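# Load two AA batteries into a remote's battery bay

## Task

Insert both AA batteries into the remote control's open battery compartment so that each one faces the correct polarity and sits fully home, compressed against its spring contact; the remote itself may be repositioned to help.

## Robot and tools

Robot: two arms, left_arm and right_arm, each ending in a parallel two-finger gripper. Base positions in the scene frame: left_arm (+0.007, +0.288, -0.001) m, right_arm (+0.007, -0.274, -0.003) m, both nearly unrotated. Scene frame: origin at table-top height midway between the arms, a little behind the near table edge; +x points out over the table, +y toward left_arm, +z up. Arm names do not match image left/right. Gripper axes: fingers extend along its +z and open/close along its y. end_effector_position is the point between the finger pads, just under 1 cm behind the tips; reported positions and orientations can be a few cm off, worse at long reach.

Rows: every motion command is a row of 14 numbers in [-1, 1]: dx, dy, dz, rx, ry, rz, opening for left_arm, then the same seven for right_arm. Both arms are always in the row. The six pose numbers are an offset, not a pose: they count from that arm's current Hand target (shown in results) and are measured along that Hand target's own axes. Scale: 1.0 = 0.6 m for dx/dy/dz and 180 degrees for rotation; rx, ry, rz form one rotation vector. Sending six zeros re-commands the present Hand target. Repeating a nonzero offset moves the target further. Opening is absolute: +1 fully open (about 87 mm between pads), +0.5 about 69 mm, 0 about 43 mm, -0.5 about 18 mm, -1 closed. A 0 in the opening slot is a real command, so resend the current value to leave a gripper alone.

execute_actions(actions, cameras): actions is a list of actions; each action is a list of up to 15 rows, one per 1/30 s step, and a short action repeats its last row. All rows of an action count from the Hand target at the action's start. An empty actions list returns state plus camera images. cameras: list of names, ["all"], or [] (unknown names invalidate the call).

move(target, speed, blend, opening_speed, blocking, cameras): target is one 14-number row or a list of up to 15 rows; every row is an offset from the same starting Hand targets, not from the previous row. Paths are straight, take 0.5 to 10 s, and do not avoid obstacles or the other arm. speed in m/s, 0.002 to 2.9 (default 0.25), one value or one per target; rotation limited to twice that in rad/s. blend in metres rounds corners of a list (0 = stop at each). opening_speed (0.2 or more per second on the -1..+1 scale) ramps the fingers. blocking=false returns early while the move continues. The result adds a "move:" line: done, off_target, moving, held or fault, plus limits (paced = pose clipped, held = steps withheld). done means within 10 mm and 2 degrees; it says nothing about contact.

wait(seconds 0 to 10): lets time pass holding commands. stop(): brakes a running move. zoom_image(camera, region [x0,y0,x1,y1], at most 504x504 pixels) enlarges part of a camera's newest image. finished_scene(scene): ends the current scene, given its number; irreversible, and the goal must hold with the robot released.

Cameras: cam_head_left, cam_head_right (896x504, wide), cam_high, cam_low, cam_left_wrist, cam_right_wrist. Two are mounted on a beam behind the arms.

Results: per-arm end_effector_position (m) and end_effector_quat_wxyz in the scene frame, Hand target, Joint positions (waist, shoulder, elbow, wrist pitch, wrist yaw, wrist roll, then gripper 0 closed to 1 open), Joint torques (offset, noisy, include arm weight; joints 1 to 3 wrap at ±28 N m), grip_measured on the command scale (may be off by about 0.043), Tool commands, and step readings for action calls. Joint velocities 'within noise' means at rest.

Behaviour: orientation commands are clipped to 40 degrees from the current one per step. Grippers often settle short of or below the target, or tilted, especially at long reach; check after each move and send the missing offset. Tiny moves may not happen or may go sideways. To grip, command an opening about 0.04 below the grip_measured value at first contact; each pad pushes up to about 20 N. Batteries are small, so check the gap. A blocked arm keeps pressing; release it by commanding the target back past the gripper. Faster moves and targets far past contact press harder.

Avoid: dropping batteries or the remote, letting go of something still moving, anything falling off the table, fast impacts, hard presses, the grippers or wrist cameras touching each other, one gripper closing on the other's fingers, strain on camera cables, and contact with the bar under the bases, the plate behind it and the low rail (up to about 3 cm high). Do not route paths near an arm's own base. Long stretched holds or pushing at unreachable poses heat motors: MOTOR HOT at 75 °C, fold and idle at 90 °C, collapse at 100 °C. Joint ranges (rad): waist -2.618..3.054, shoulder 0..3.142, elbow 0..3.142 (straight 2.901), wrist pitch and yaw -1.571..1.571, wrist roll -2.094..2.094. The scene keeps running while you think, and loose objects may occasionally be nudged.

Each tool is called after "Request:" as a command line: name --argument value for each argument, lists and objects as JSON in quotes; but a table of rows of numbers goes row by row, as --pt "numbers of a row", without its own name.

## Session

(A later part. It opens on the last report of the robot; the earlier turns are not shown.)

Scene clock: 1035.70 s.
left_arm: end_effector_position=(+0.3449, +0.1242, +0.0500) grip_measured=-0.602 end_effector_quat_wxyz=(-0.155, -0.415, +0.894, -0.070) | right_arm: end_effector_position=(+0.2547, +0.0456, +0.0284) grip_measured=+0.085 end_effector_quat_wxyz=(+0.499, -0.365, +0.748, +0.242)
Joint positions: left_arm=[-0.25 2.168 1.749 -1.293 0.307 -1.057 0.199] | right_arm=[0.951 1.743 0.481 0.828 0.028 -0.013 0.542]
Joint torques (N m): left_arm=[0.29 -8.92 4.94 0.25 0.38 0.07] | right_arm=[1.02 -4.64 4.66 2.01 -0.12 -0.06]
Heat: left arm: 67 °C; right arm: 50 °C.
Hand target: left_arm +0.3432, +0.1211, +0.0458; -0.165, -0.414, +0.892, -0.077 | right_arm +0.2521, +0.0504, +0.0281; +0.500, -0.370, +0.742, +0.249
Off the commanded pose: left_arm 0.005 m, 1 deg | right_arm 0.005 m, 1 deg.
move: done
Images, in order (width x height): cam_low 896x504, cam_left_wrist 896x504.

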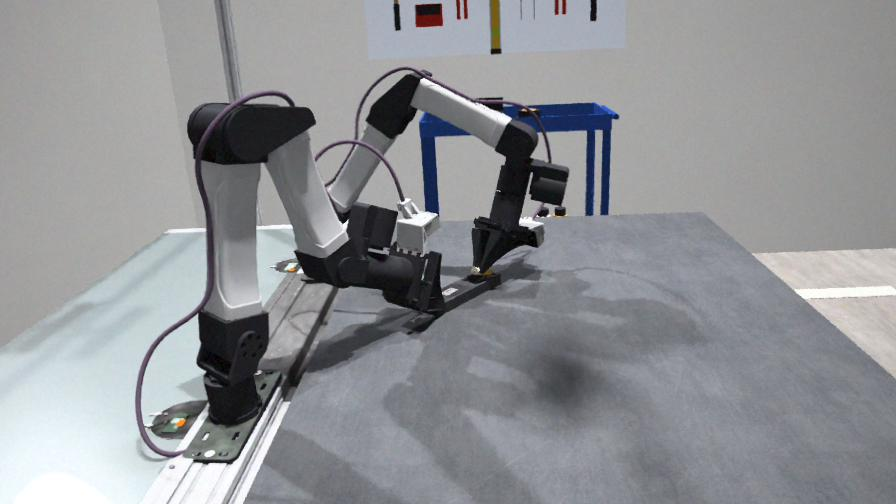

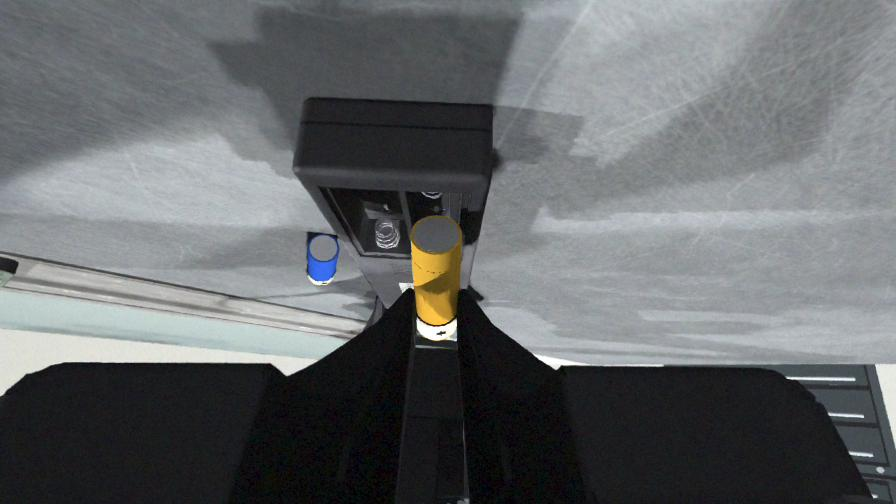

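Request:
move --target '[0.0064,0,0.0163,0,0,0,-0.66, 0,0,0,0,0,0,0.0]' --speed 0.06 --cameras '["cam_left_wrist", "cam_low"]'

Request:
zoom_image --camera "cam_left_wrist" --region '[320, 100, 560, 370]'

Request:
zoom_image --camera "cam_low" --region '[400, 200, 560, 330]'

Scene clock: 1042.00 s.
left_arm: end_effector_position=(+0.3403, +0.1201, +0.0401) grip_measured=-0.602 end_effector_quat_wxyz=(-0.157, -0.411, +0.895, -0.070) | right_arm: end_effector_position=(+0.2547, +0.0456, +0.0284) grip_measured=+0.085 end_effector_quat_wxyz=(+0.499, -0.365, +0.748, +0.242)
Joint positions: left_arm=[-0.263 2.168 1.708 -1.253 0.309 -1.061 0.199] | right_arm=[0.951 1.743 0.481 0.828 0.028 -0.013 0.542]
Joint torques (N m): left_arm=[0.05 -9.36 4.9 0.23 0.36 -0.04] | right_arm=[1.01 -4.62 4.63 2.01 -0.11 -0.05]
Heat: left arm: 66 °C; right arm: 50 °C.
Hand target: left_arm +0.3387, +0.1158, +0.0381; -0.165, -0.414, +0.892, -0.077 | right_arm +0.2521, +0.0504, +0.0281; +0.500, -0.370, +0.742, +0.249
Off the commanded pose: left_arm 0.005 m, 1 deg | right_arm 0.005 m, 1 deg.
move: done
Images, in order (width x height): cam_low 896x504, cam_left_wrist 896x504.

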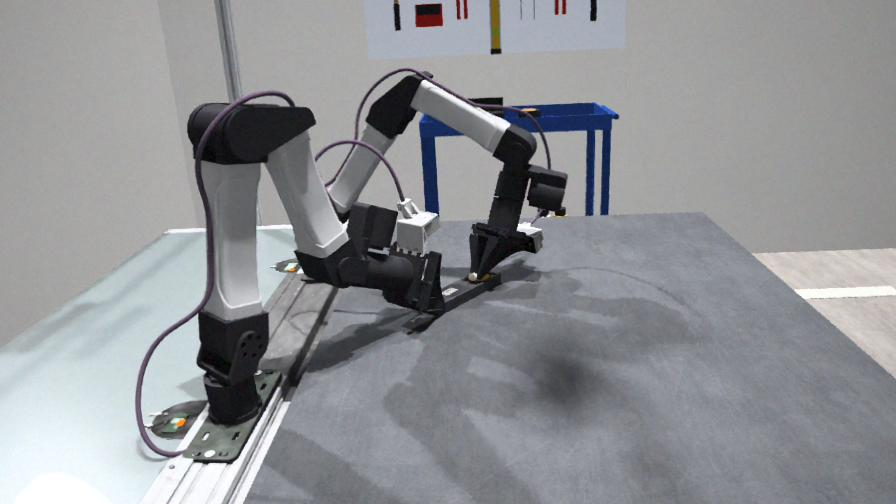

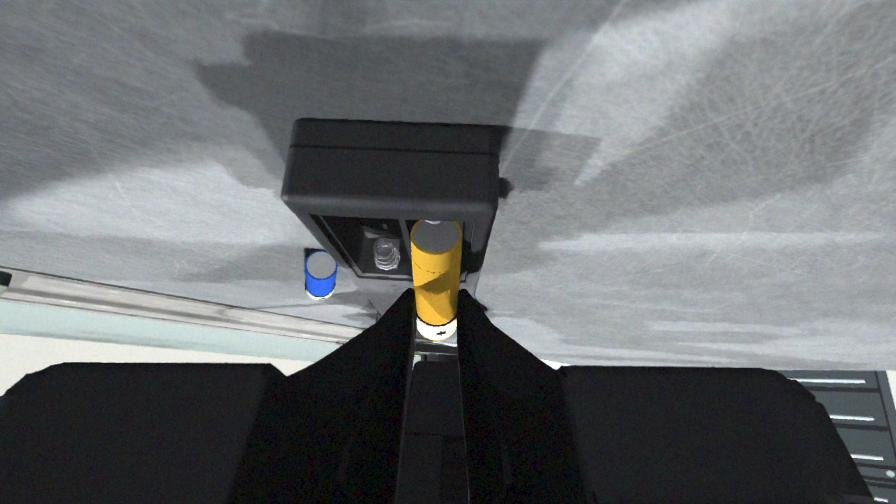

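Scaled by 1.867 from the camera's 896x504 image, which has a finer 1280x720 frame.

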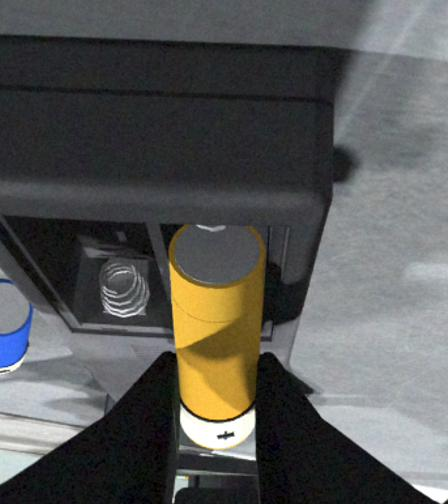

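Scaled by 3.150 from the camera's 896x504 image, which has a finer 1280x720 frame.

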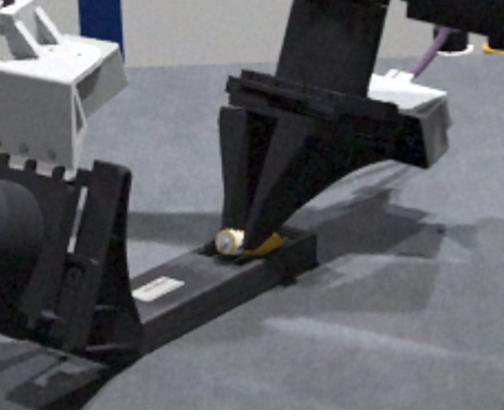

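Request:
move --target '[-0.0283,0,-0.0102,0,0,0,-0.66, 0,0,0,0,0,0,0.0]' --speed 0.04 --cameras '["cam_left_wrist", "cam_low", "cam_right_wrist"]'

Request:
zoom_image --camera "cam_left_wrist" --region '[320, 100, 560, 370]'

Request:
zoom_image --camera "cam_low" --region '[400, 200, 560, 330]'

Scene clock: 1050.90 s.
left_arm: end_effector_position=(+0.3429, +0.1258, +0.0363) grip_measured=-0.602 end_effector_quat_wxyz=(-0.169, -0.412, +0.892, -0.073) | right_arm: end_effector_position=(+0.2545, +0.0458, +0.0285) grip_measured=+0.085 end_effector_quat_wxyz=(+0.498, -0.365, +0.748, +0.242)
Joint positions: left_arm=[-0.24 2.195 1.725 -1.267 0.326 -1.038 0.199] | right_arm=[0.951 1.743 0.481 0.828 0.026 -0.013 0.542]
Joint torques (N m): left_arm=[1.54 -8.8 8.9 -0.01 0.16 0.09] | right_arm=[1.03 -4.59 4.64 2 -0.1 -0.05]
Heat: left arm: 64 °C; right arm: 50 °C.
Hand target: left_arm +0.3503, +0.1295, +0.0378; -0.165, -0.414, +0.892, -0.077 | right_arm +0.2521, +0.0504, +0.0281; +0.500, -0.370, +0.742, +0.249
Off the commanded pose: left_arm 0.009 m, 1 deg | right_arm 0.005 m, 1 deg.
move: done
Images, in order (width x height): cam_low 896x504, cam_left_wrist 896x504, cam_right_wrist 896x504.

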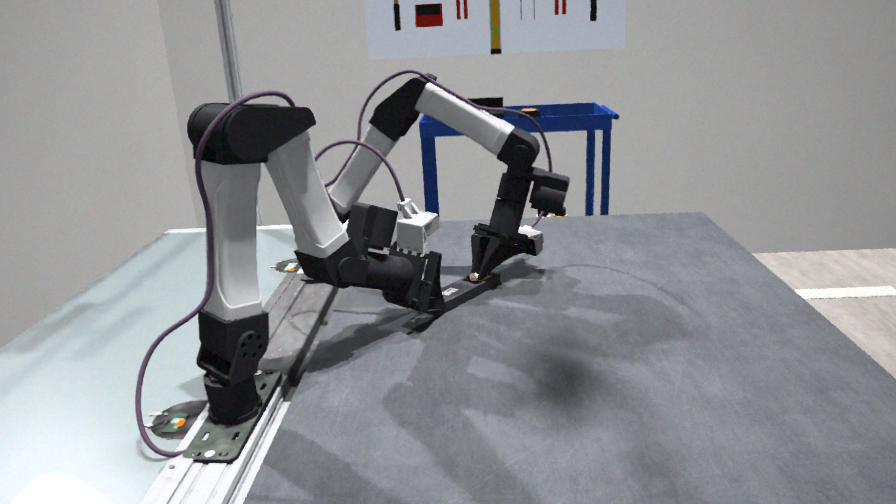

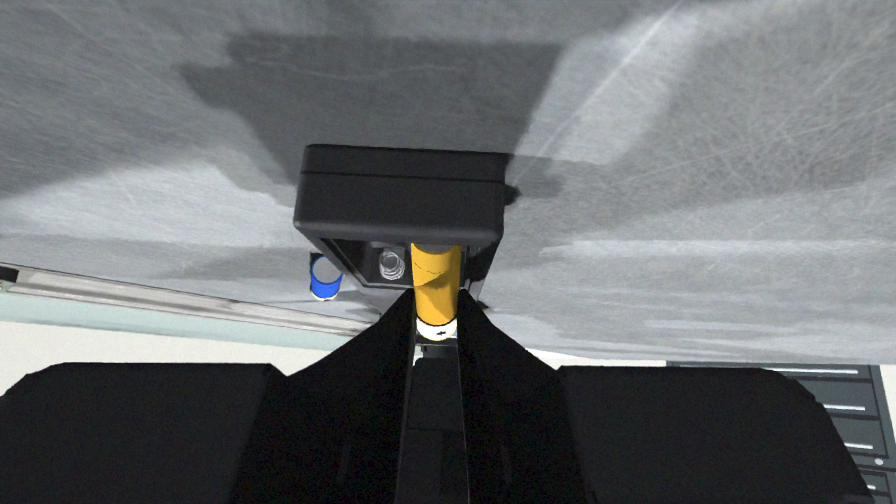

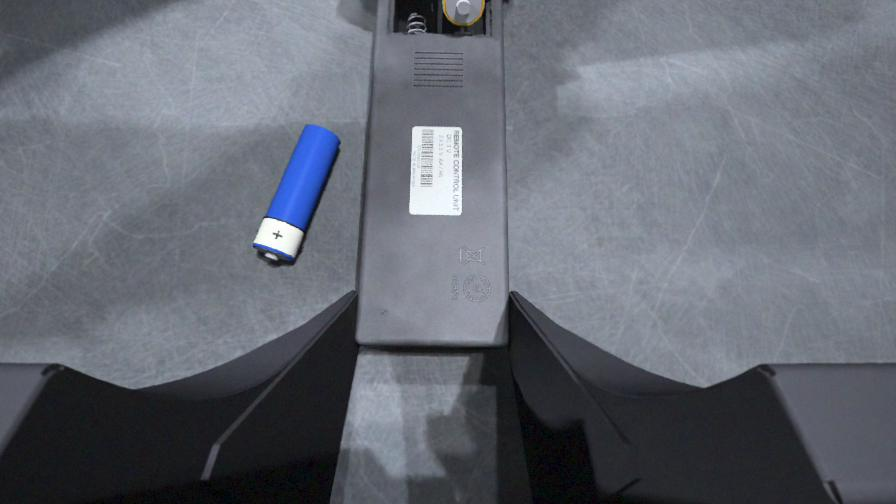

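Scaled by 1.867 from the camera's 896x504 image, which has a finer 1280x720 frame.

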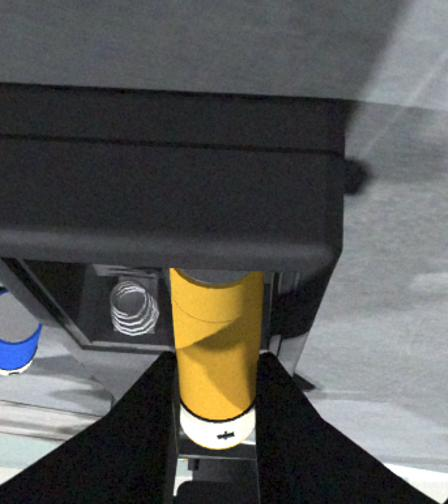

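Scaled by 3.150 from the camera's 896x504 image, which has a finer 1280x720 frame.

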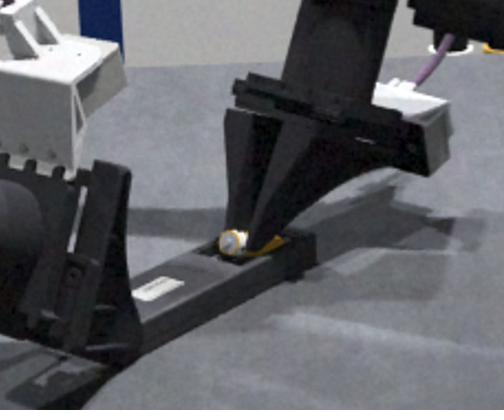

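Request:
zoom_image --camera "cam_right_wrist" --region '[360, 0, 560, 110]'

Scaled by 2.520 from the camera's 896x504 image, which has a finer 1280x720 frame.

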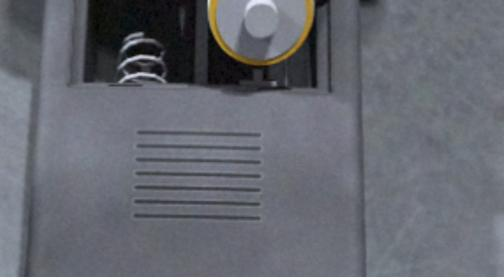

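Request:
move --target '[-0.0126,0,-0.0045,0,0,0,-0.66, 0,0,0,0,0,0,0.0]' --speed 0.04 --cameras '["cam_left_wrist", "cam_right_wrist"]'

Request:
zoom_image --camera "cam_right_wrist" --region '[360, 0, 560, 110]'

Request:
zoom_image --camera "cam_left_wrist" --region '[320, 100, 560, 370]'

Scene clock: 1065.70 s.
left_arm: end_effector_position=(+0.3441, +0.1279, +0.0373) grip_measured=-0.602 end_effector_quat_wxyz=(-0.179, -0.411, +0.891, -0.075) | right_arm: end_effector_position=(+0.2547, +0.0460, +0.0290) grip_measured=+0.085 end_effector_quat_wxyz=(+0.499, -0.365, +0.748, +0.243)
Joint positions: left_arm=[-0.229 2.214 1.751 -1.293 0.339 -1.021 0.199] | right_arm=[0.951 1.743 0.481 0.83 0.026 -0.013 0.542]
Joint torques (N m): left_arm=[2.19 -9.03 9.22 0.03 -0.01 0.09] | right_arm=[1.02 -4.6 4.66 1.99 -0.09 -0.05]
Heat: left arm: 63 °C; right arm: 50 °C.
Hand target: left_arm +0.3555, +0.1356, +0.0376; -0.165, -0.414, +0.892, -0.077 | right_arm +0.2522, +0.0503, +0.0280; +0.500, -0.370, +0.742, +0.249
Off the commanded pose: left_arm 0.014 m, 2 deg | right_arm 0.005 m, 1 deg.
move: off_target (left_arm)
Images, in order (width x height): cam_left_wrist 896x504, cam_right_wrist 896x504.

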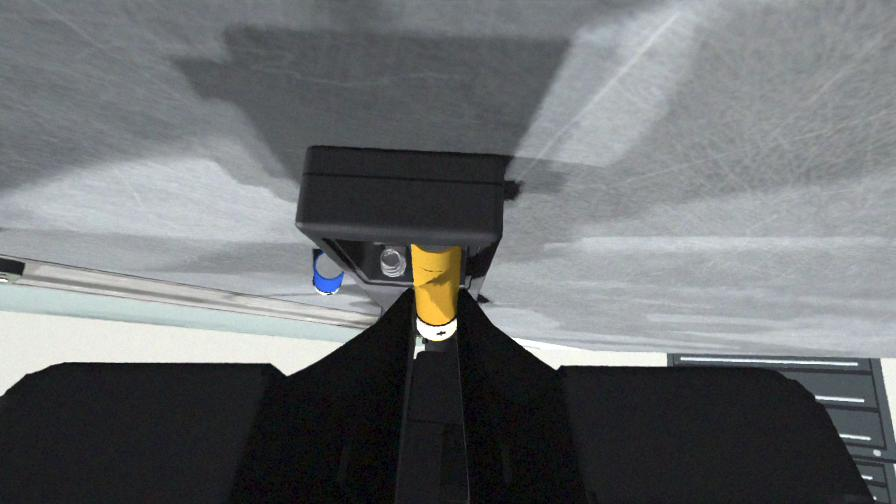

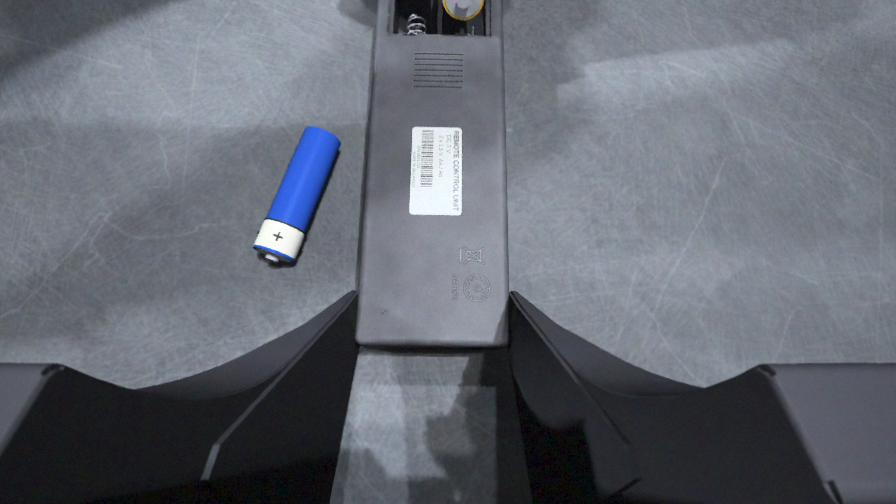

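Scaled by 2.520 from the camera's 896x504 image, which has a finer 1280x720 frame.

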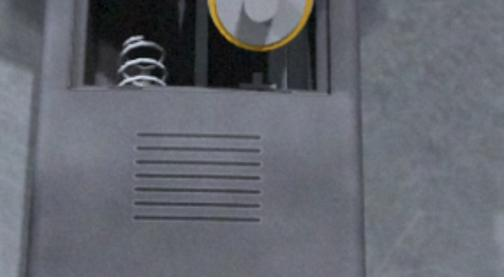

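Scaled by 1.867 from the camera's 896x504 image, which has a finer 1280x720 frame.

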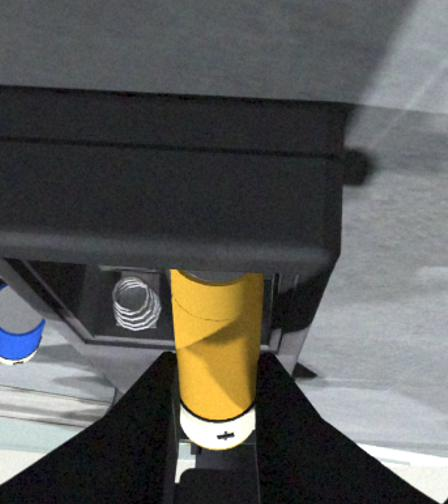

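Request:
move --target '[0.004,0,0.0032,0,-0.1,0,-0.66, 0,0,0,0,0,0,0.0]' --speed 0.05 --cameras '["cam_left_wrist", "cam_right_wrist", "cam_low"]'

Request:
zoom_image --camera "cam_right_wrist" --region '[360, 0, 560, 110]'

Request:
zoom_image --camera "cam_left_wrist" --region '[320, 100, 560, 370]'

Request:
zoom_image --camera "cam_low" --region '[400, 200, 560, 330]'

Scene clock: 1085.47 s.
left_arm: end_effector_position=(+0.3433, +0.1253, +0.0345) grip_measured=-0.602 end_effector_quat_wxyz=(-0.063, -0.416, +0.907, -0.015) | right_arm: end_effector_position=(+0.2545, +0.0461, +0.0282) grip_measured=+0.085 end_effector_quat_wxyz=(+0.499, -0.365, +0.748, +0.243)
Joint positions: left_arm=[-0.331 2.088 1.634 -1.165 0.111 -1.153 0.199] | right_arm=[0.951 1.745 0.481 0.832 0.025 -0.013 0.542]
Joint torques (N m): left_arm=[0.5 -11.44 4.71 0.73 -0.57 -0.05] | right_arm=[1.02 -4.83 4.64 1.98 -0.09 -0.06]
Heat: left arm: 65 °C; right arm: 49 °C.
Hand target: left_arm +0.3536, +0.1335, +0.0367; -0.023, -0.421, +0.907, -0.011 | right_arm +0.2521, +0.0504, +0.0280; +0.500, -0.370, +0.742, +0.249
Off the commanded pose: left_arm 0.013 m, 5 deg | right_arm 0.005 m, 1 deg.
move: off_target (left_arm)
Images, in order (width x height): cam_low 896x504, cam_left_wrist 896x504, cam_right_wrist 896x504.

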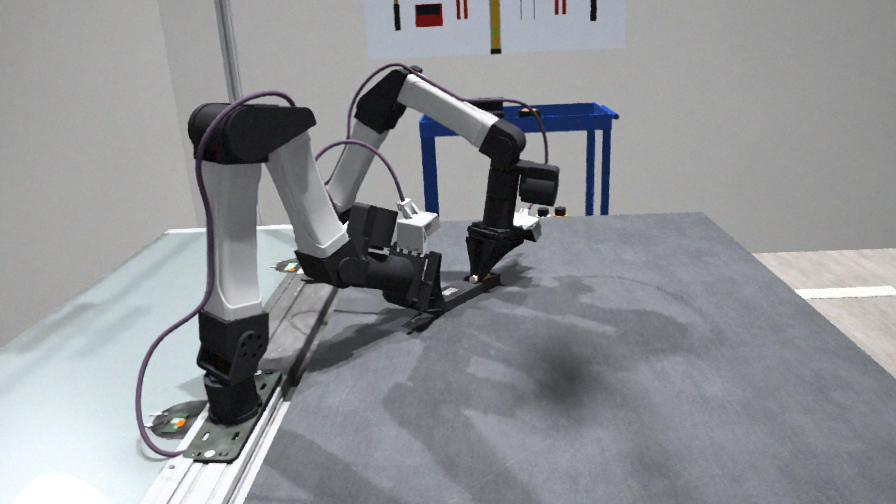

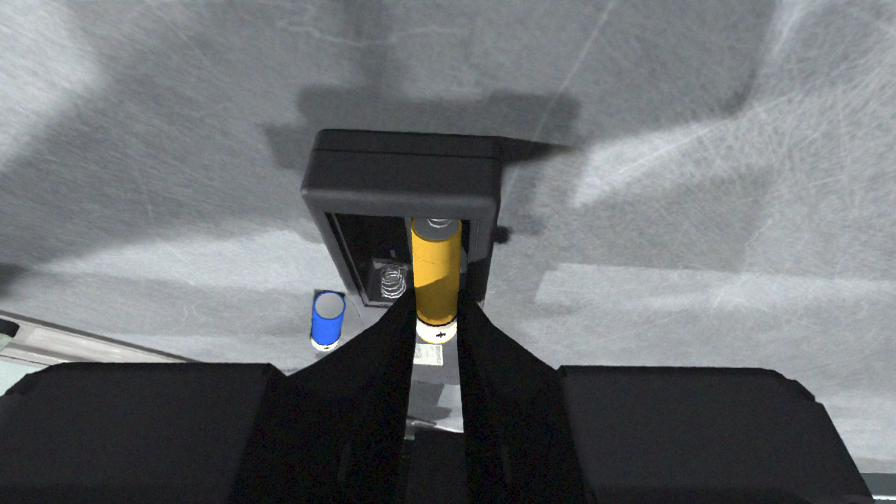

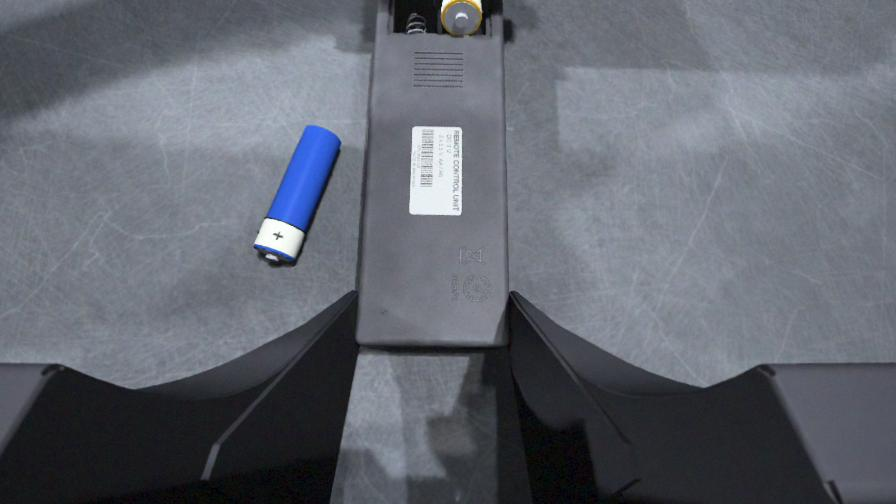

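Scaled by 2.520 from the camera's 896x504 image, which has a finer 1280x720 frame.

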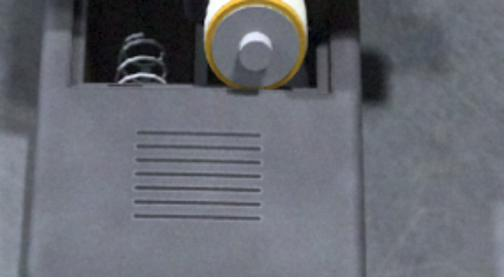

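Scaled by 1.867 from the camera's 896x504 image, which has a finer 1280x720 frame.

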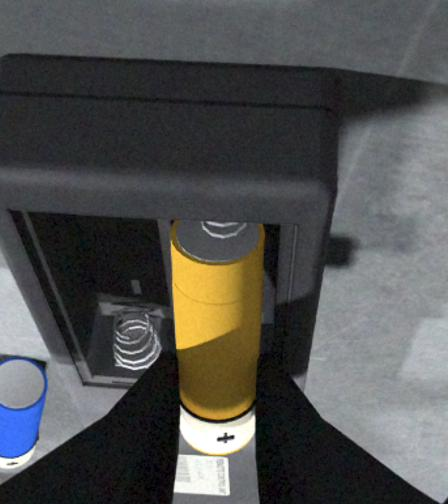

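Scaled by 3.150 from the camera's 896x504 image, which has a finer 1280x720 frame.

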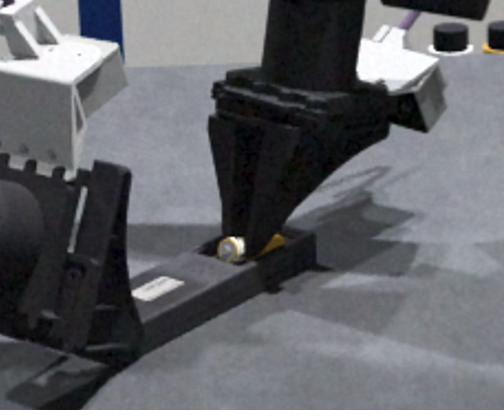

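Request:
move --target '[-0.006,0,0.0133,0,0,0,-0.66, 0,0,0,0,0,0,0.0]' --speed 0.04 --cameras '["cam_left_wrist", "cam_right_wrist", "cam_low"]'

Request:
zoom_image --camera "cam_right_wrist" --region '[360, 0, 560, 110]'

Request:
zoom_image --camera "cam_left_wrist" --region '[320, 100, 560, 370]'

Scene clock: 1098.77 s.
left_arm: end_effector_position=(+0.3433, +0.1253, +0.0341) grip_measured=-0.602 end_effector_quat_wxyz=(-0.062, -0.416, +0.907, -0.016) | right_arm: end_effector_position=(+0.2545, +0.0461, +0.0282) grip_measured=+0.085 end_effector_quat_wxyz=(+0.499, -0.365, +0.748, +0.243)
Joint positions: left_arm=[-0.331 2.085 1.628 -1.157 0.111 -1.153 0.199] | right_arm=[0.951 1.745 0.481 0.832 0.025 -0.013 0.542]
Joint torques (N m): left_arm=[1.24 -10.18 4.16 1 -0.58 0] | right_arm=[1.01 -4.83 4.62 1.98 -0.09 -0.06]
Heat: left arm: 66 °C; right arm: 48 °C.
Hand target: left_arm +0.3557, +0.1359, +0.0285; -0.023, -0.421, +0.907, -0.011 | right_arm +0.2521, +0.0504, +0.0280; +0.500, -0.370, +0.742, +0.249
Off the commanded pose: left_arm 0.017 m, 4 deg | right_arm 0.005 m, 1 deg.
move: off_target (left_arm)
Images, in order (width x height): cam_low 896x504, cam_left_wrist 896x504, cam_right_wrist 896x504.

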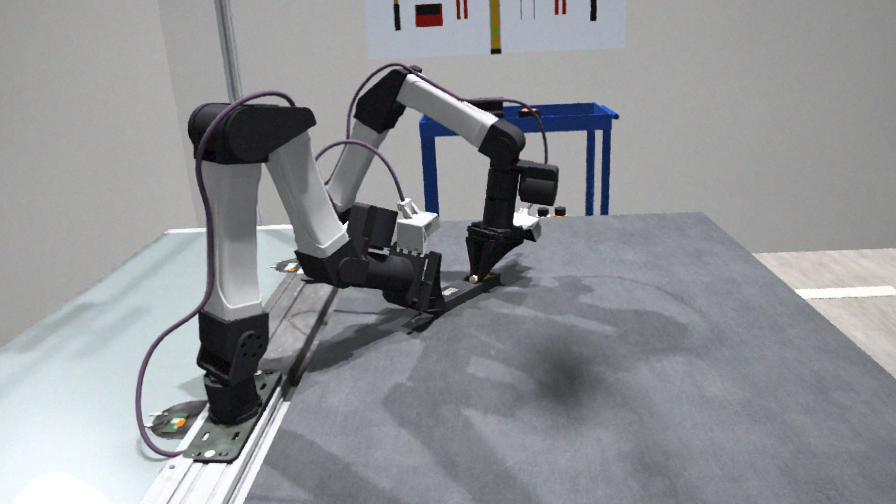

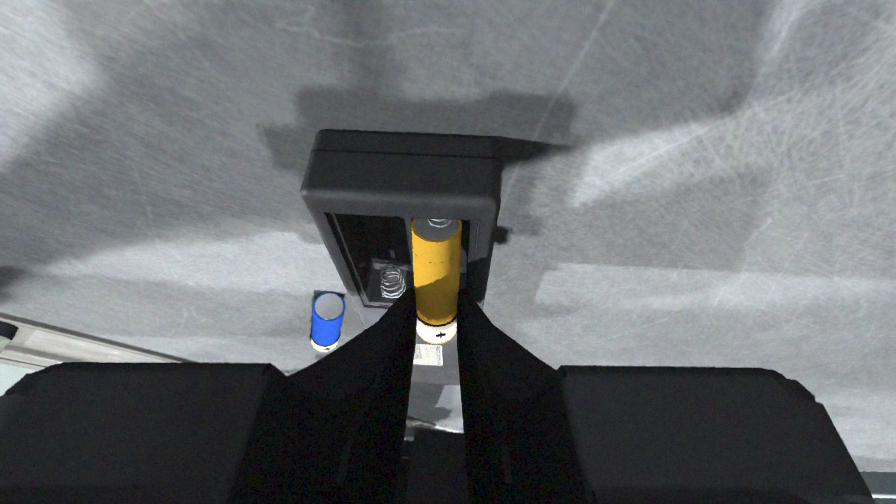

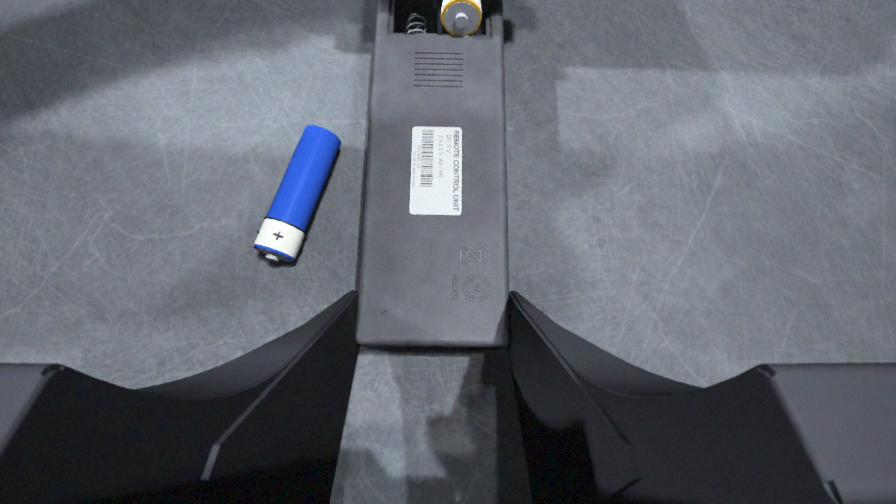

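Scaled by 2.520 from the camera's 896x504 image, which has a finer 1280x720 frame.

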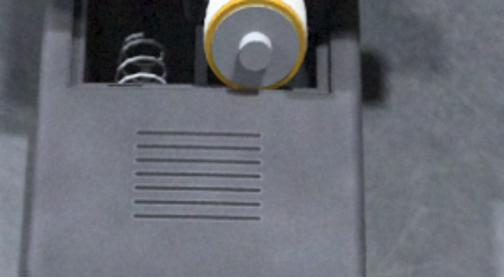

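Scaled by 1.867 from the camera's 896x504 image, which has a finer 1280x720 frame.

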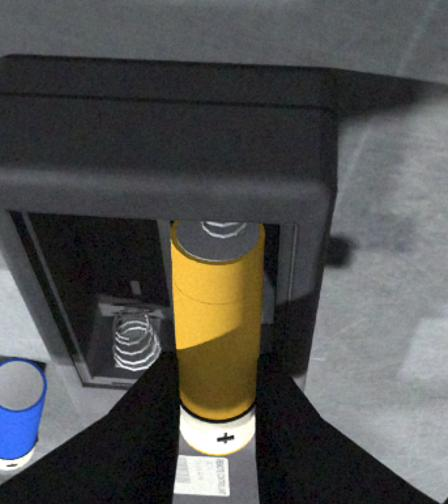

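Request:
move --target '[0.004,0,-0.008,0,0,0,-0.4, 0,0,0,0,0,0,0.0]' --speed 0.04 --opening_speed 0.3 --cameras '["cam_left_wrist", "cam_right_wrist", "cam_low"]'

Request:
zoom_image --camera "cam_right_wrist" --region '[360, 0, 560, 110]'

Request:
zoom_image --camera "cam_left_wrist" --region '[320, 100, 560, 370]'

Scene clock: 1104.53 s.
left_arm: end_effector_position=(+0.3431, +0.1276, +0.0345) grip_measured=-0.400 end_effector_quat_wxyz=(-0.058, -0.416, +0.907, -0.011) | right_arm: end_effector_position=(+0.2547, +0.0460, +0.0282) grip_measured=+0.085 end_effector_quat_wxyz=(+0.499, -0.365, +0.748, +0.242)
Joint positions: left_arm=[-0.331 2.082 1.627 -1.161 0.099 -1.153 0.3] | right_arm=[0.951 1.745 0.481 0.832 0.027 -0.013 0.542]
Joint torques (N m): left_arm=[0.77 -10.61 4.72 0.81 -0.46 -0.03] | right_arm=[0.99 -4.83 4.62 1.98 -0.1 -0.06]
Heat: left arm: 66 °C; right arm: 48 °C.
Hand target: left_arm +0.3542, +0.1343, +0.0334; -0.024, -0.421, +0.907, -0.011 | right_arm +0.2521, +0.0504, +0.0280; +0.500, -0.370, +0.742, +0.249
Off the commanded pose: left_arm 0.013 m, 4 deg | right_arm 0.005 m, 1 deg.
move: off_target (left_arm)
Images, in order (width x height): cam_low 896x504, cam_left_wrist 896x504, cam_right_wrist 896x504.

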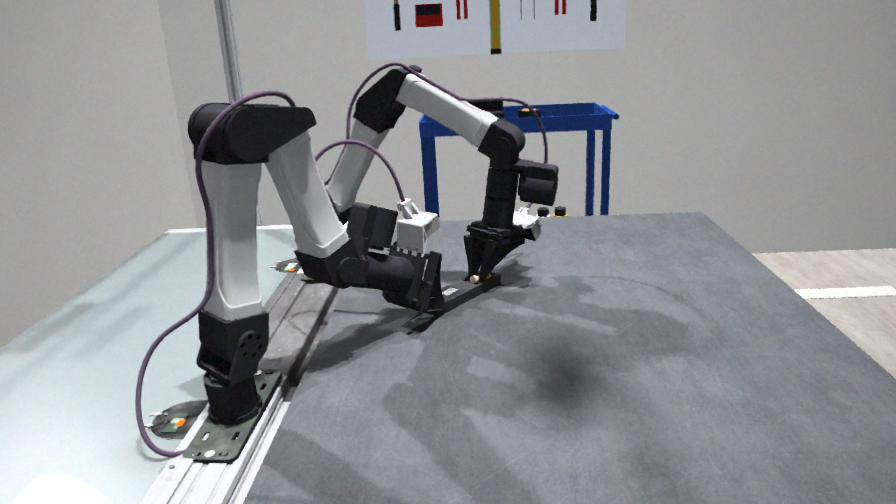

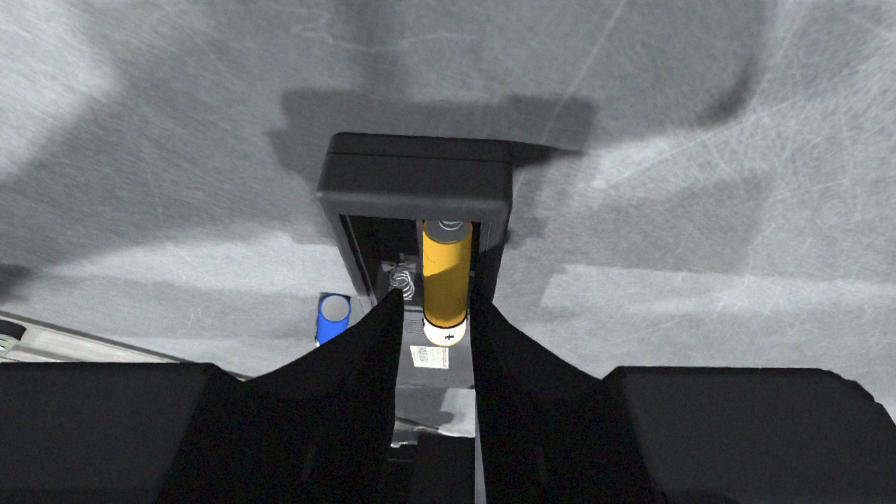

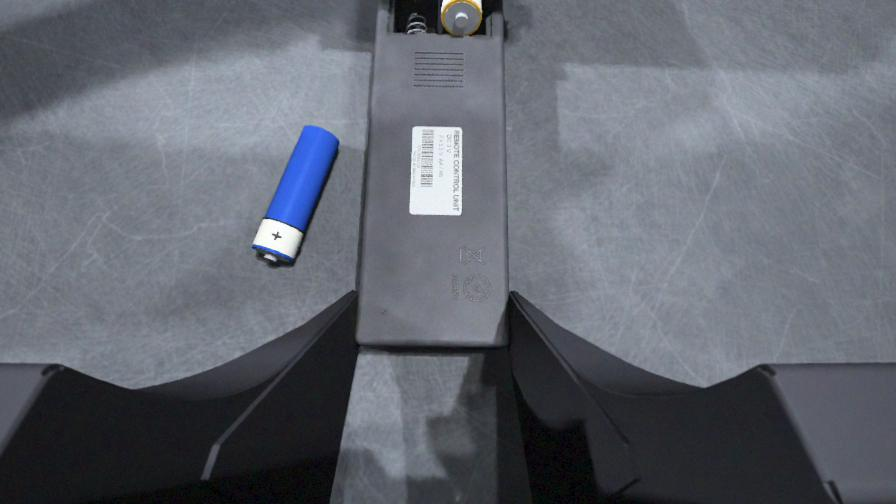

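Scaled by 2.520 from the camera's 896x504 image, which has a finer 1280x720 frame.

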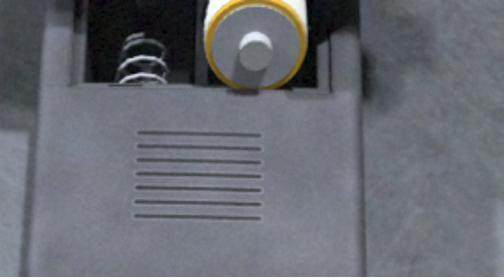

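Scaled by 1.867 from the camera's 896x504 image, which has a finer 1280x720 frame.

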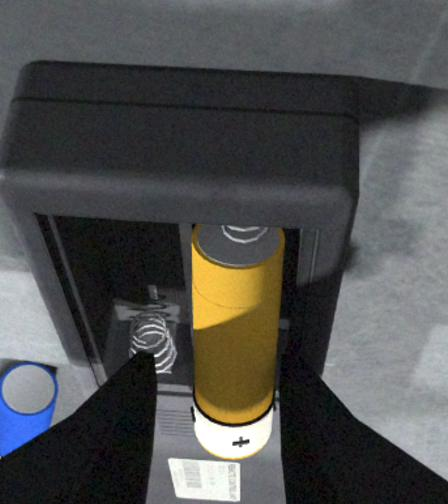

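Request:
move --pt "0 0 -0.03 0 0 0 -0.3 0 0 0 0 0 0 0.0" --pt "0.0255 0.0015 -0.0797 0 -0.0167 0 -0.3 0 0 0 0 0 0 0.0" --pt "0.0255 0.0015 -0.0797 0 -0.0167 0 -1.0 0 0 0 0 0 0 0.0" --speed 0.08 --opening_speed 0.8 --cameras '["cam_left_wrist", "cam_right_wrist", "cam_low"]'

Request:
zoom_image --camera "cam_left_wrist" --region '[320, 50, 560, 320]'

Request:
zoom_image --camera "cam_right_wrist" --region '[360, 0, 560, 110]'

Scene clock: 1115.70 s.
left_arm: end_effector_position=(+0.3424, +0.1245, +0.0651) grip_measured=-1.000 end_effector_quat_wxyz=(-0.015, -0.418, +0.909, +0.007) | right_arm: end_effector_position=(+0.2549, +0.0458, +0.0282) grip_measured=+0.085 end_effector_quat_wxyz=(+0.499, -0.364, +0.748, +0.242)
Joint positions: left_arm=[-0.377 2.017 1.674 -1.23 0.014 -1.203 0] | right_arm=[0.951 1.745 0.481 0.832 0.028 -0.012 0.542]
Joint torques (N m): left_arm=[0.23 -11.23 9.13 0.13 -0.13 -0.03] | right_arm=[0.98 -4.85 4.66 1.98 -0.12 -0.07]
Heat: left arm: 67 °C; right arm: 48 °C.
Hand target: left_arm +0.3453, +0.1251, +0.0819; +0.000, -0.421, +0.907, +0.000 | right_arm +0.2521, +0.0504, +0.0280; +0.500, -0.370, +0.742, +0.249
Off the commanded pose: left_arm 0.017 m, 2 deg | right_arm 0.005 m, 1 deg.
move: off_target (left_arm); target 3's new opening was sent with left_arm's hand 0.017 m and 2 deg from that target
Images, in order (width x height): cam_low 896x504, cam_left_wrist 896x504, cam_right_wrist 896x504.

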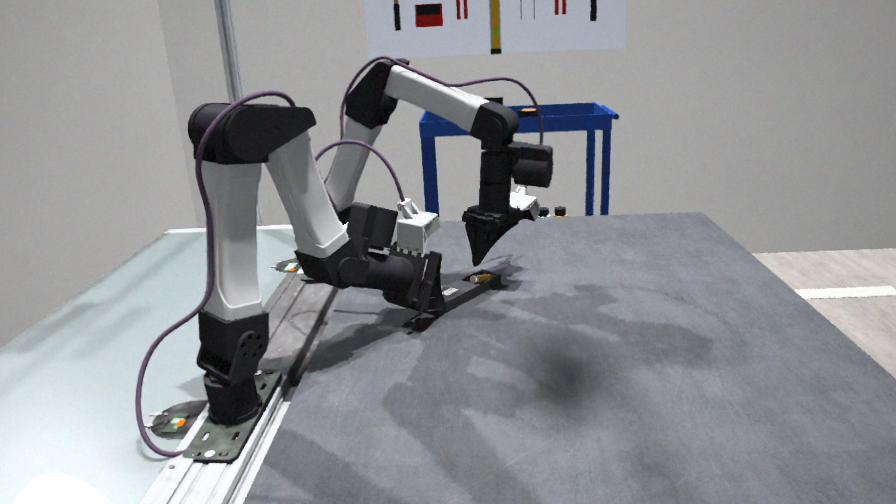

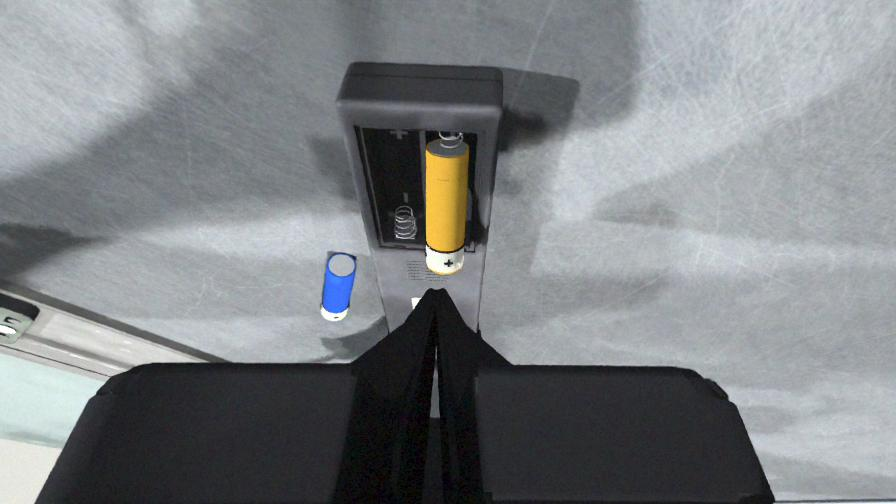

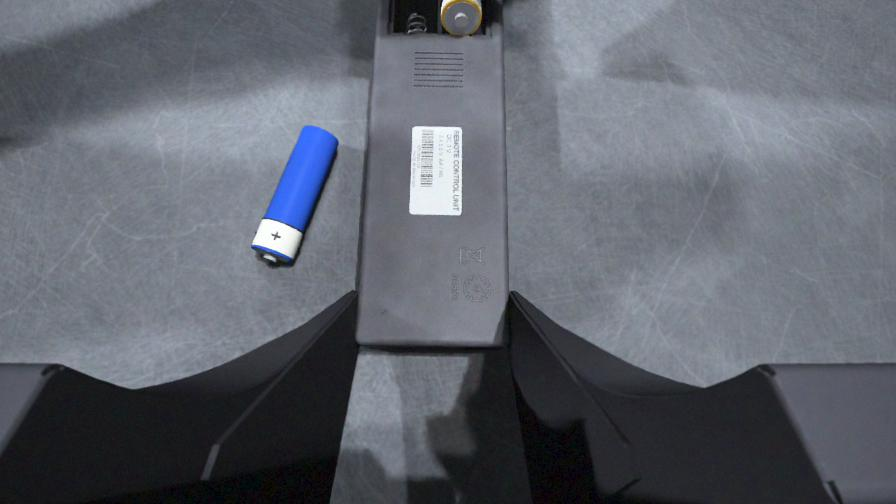

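Scaled by 1.867 from the camera's 896x504 image, which has a finer 1280x720 frame.

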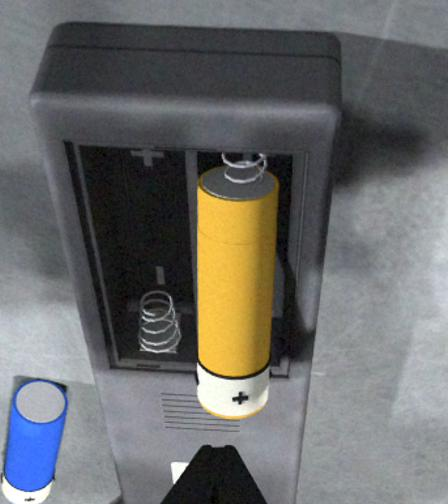

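Scaled by 2.520 from the camera's 896x504 image, which has a finer 1280x720 frame.

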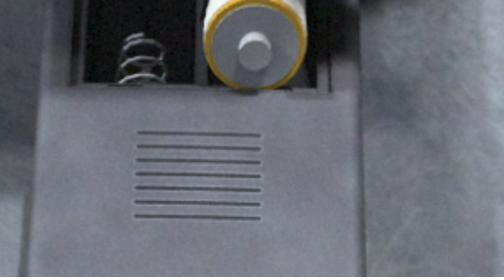

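Request:
move --pt "0 0 0 0 0 0 -0.3 0 0 0 0 0 0 0.0" --pt "-0.0028 -0.0015 0.0832 0 0.036 0 -0.3 0 0 0 0 0 0 0.0" --speed 0.06 --opening_speed 0.8 --cameras '["cam_left_wrist", "cam_right_wrist"]'

Request:
zoom_image --camera "cam_left_wrist" --region '[320, 100, 560, 370]'

Scene clock: 1165.50 s.
left_arm: end_effector_position=(+0.3481, +0.1265, +0.0367) grip_measured=-0.300 end_effector_quat_wxyz=(-0.043, -0.421, +0.906, -0.019) | right_arm: end_effector_position=(+0.2549, +0.0458, +0.0282) grip_measured=+0.085 end_effector_quat_wxyz=(+0.499, -0.364, +0.748, +0.242)
Joint positions: left_arm=[-0.334 2.065 1.616 -1.134 0.09 -1.168 0.35] | right_arm=[0.951 1.745 0.481 0.832 0.028 -0.012 0.542]
Joint torques (N m): left_arm=[0.76 -8.51 5.22 0.53 0.23 0.11] | right_arm=[1.01 -4.83 4.62 1.97 -0.12 -0.06]
Heat: left arm: 68 °C; right arm: 47 °C.
Hand target: left_arm +0.3471, +0.1257, +0.0321; -0.051, -0.420, +0.906, -0.024 | right_arm +0.2521, +0.0504, +0.0280; +0.500, -0.370, +0.742, +0.249
Off the commanded pose: left_arm 0.005 m, 1 deg | right_arm 0.005 m, 1 deg.
move: done
Images, in order (width x height): cam_left_wrist 896x504, cam_right_wrist 896x504.

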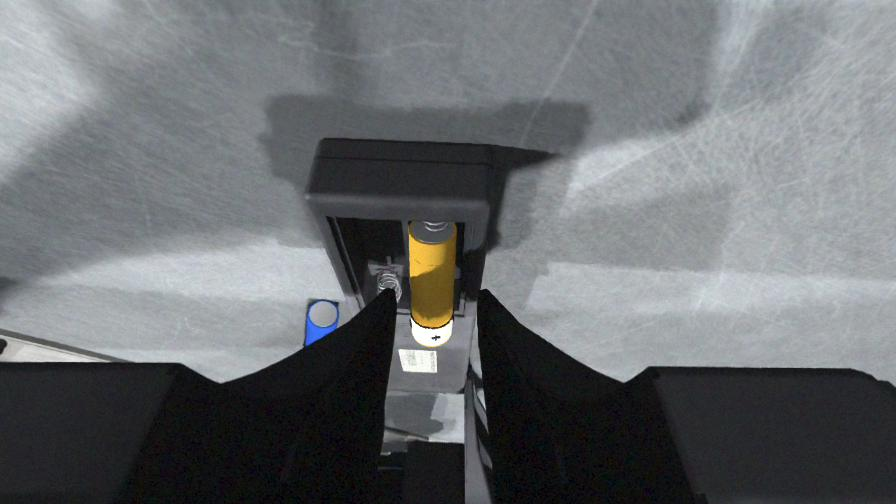

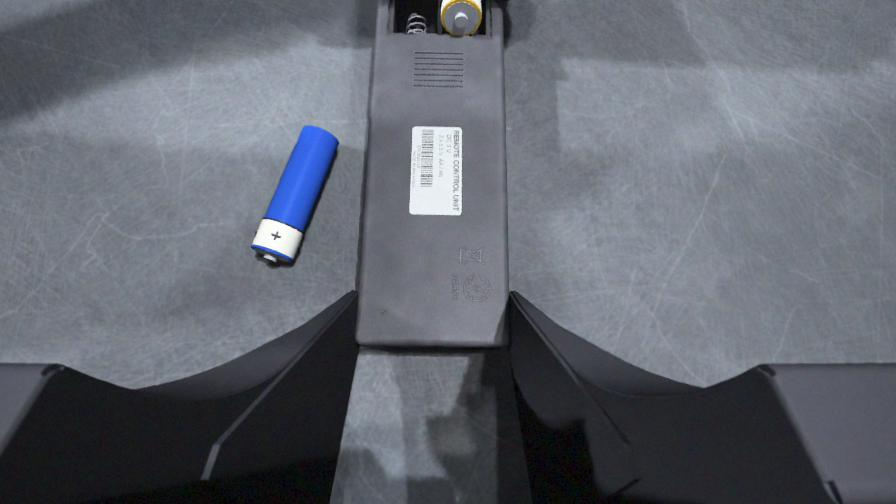

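Scaled by 1.867 from the camera's 896x504 image, which has a finer 1280x720 frame.

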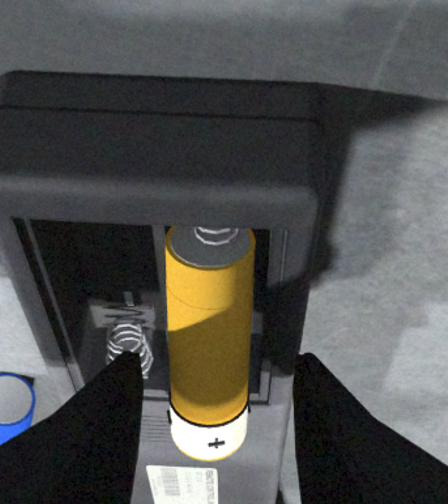

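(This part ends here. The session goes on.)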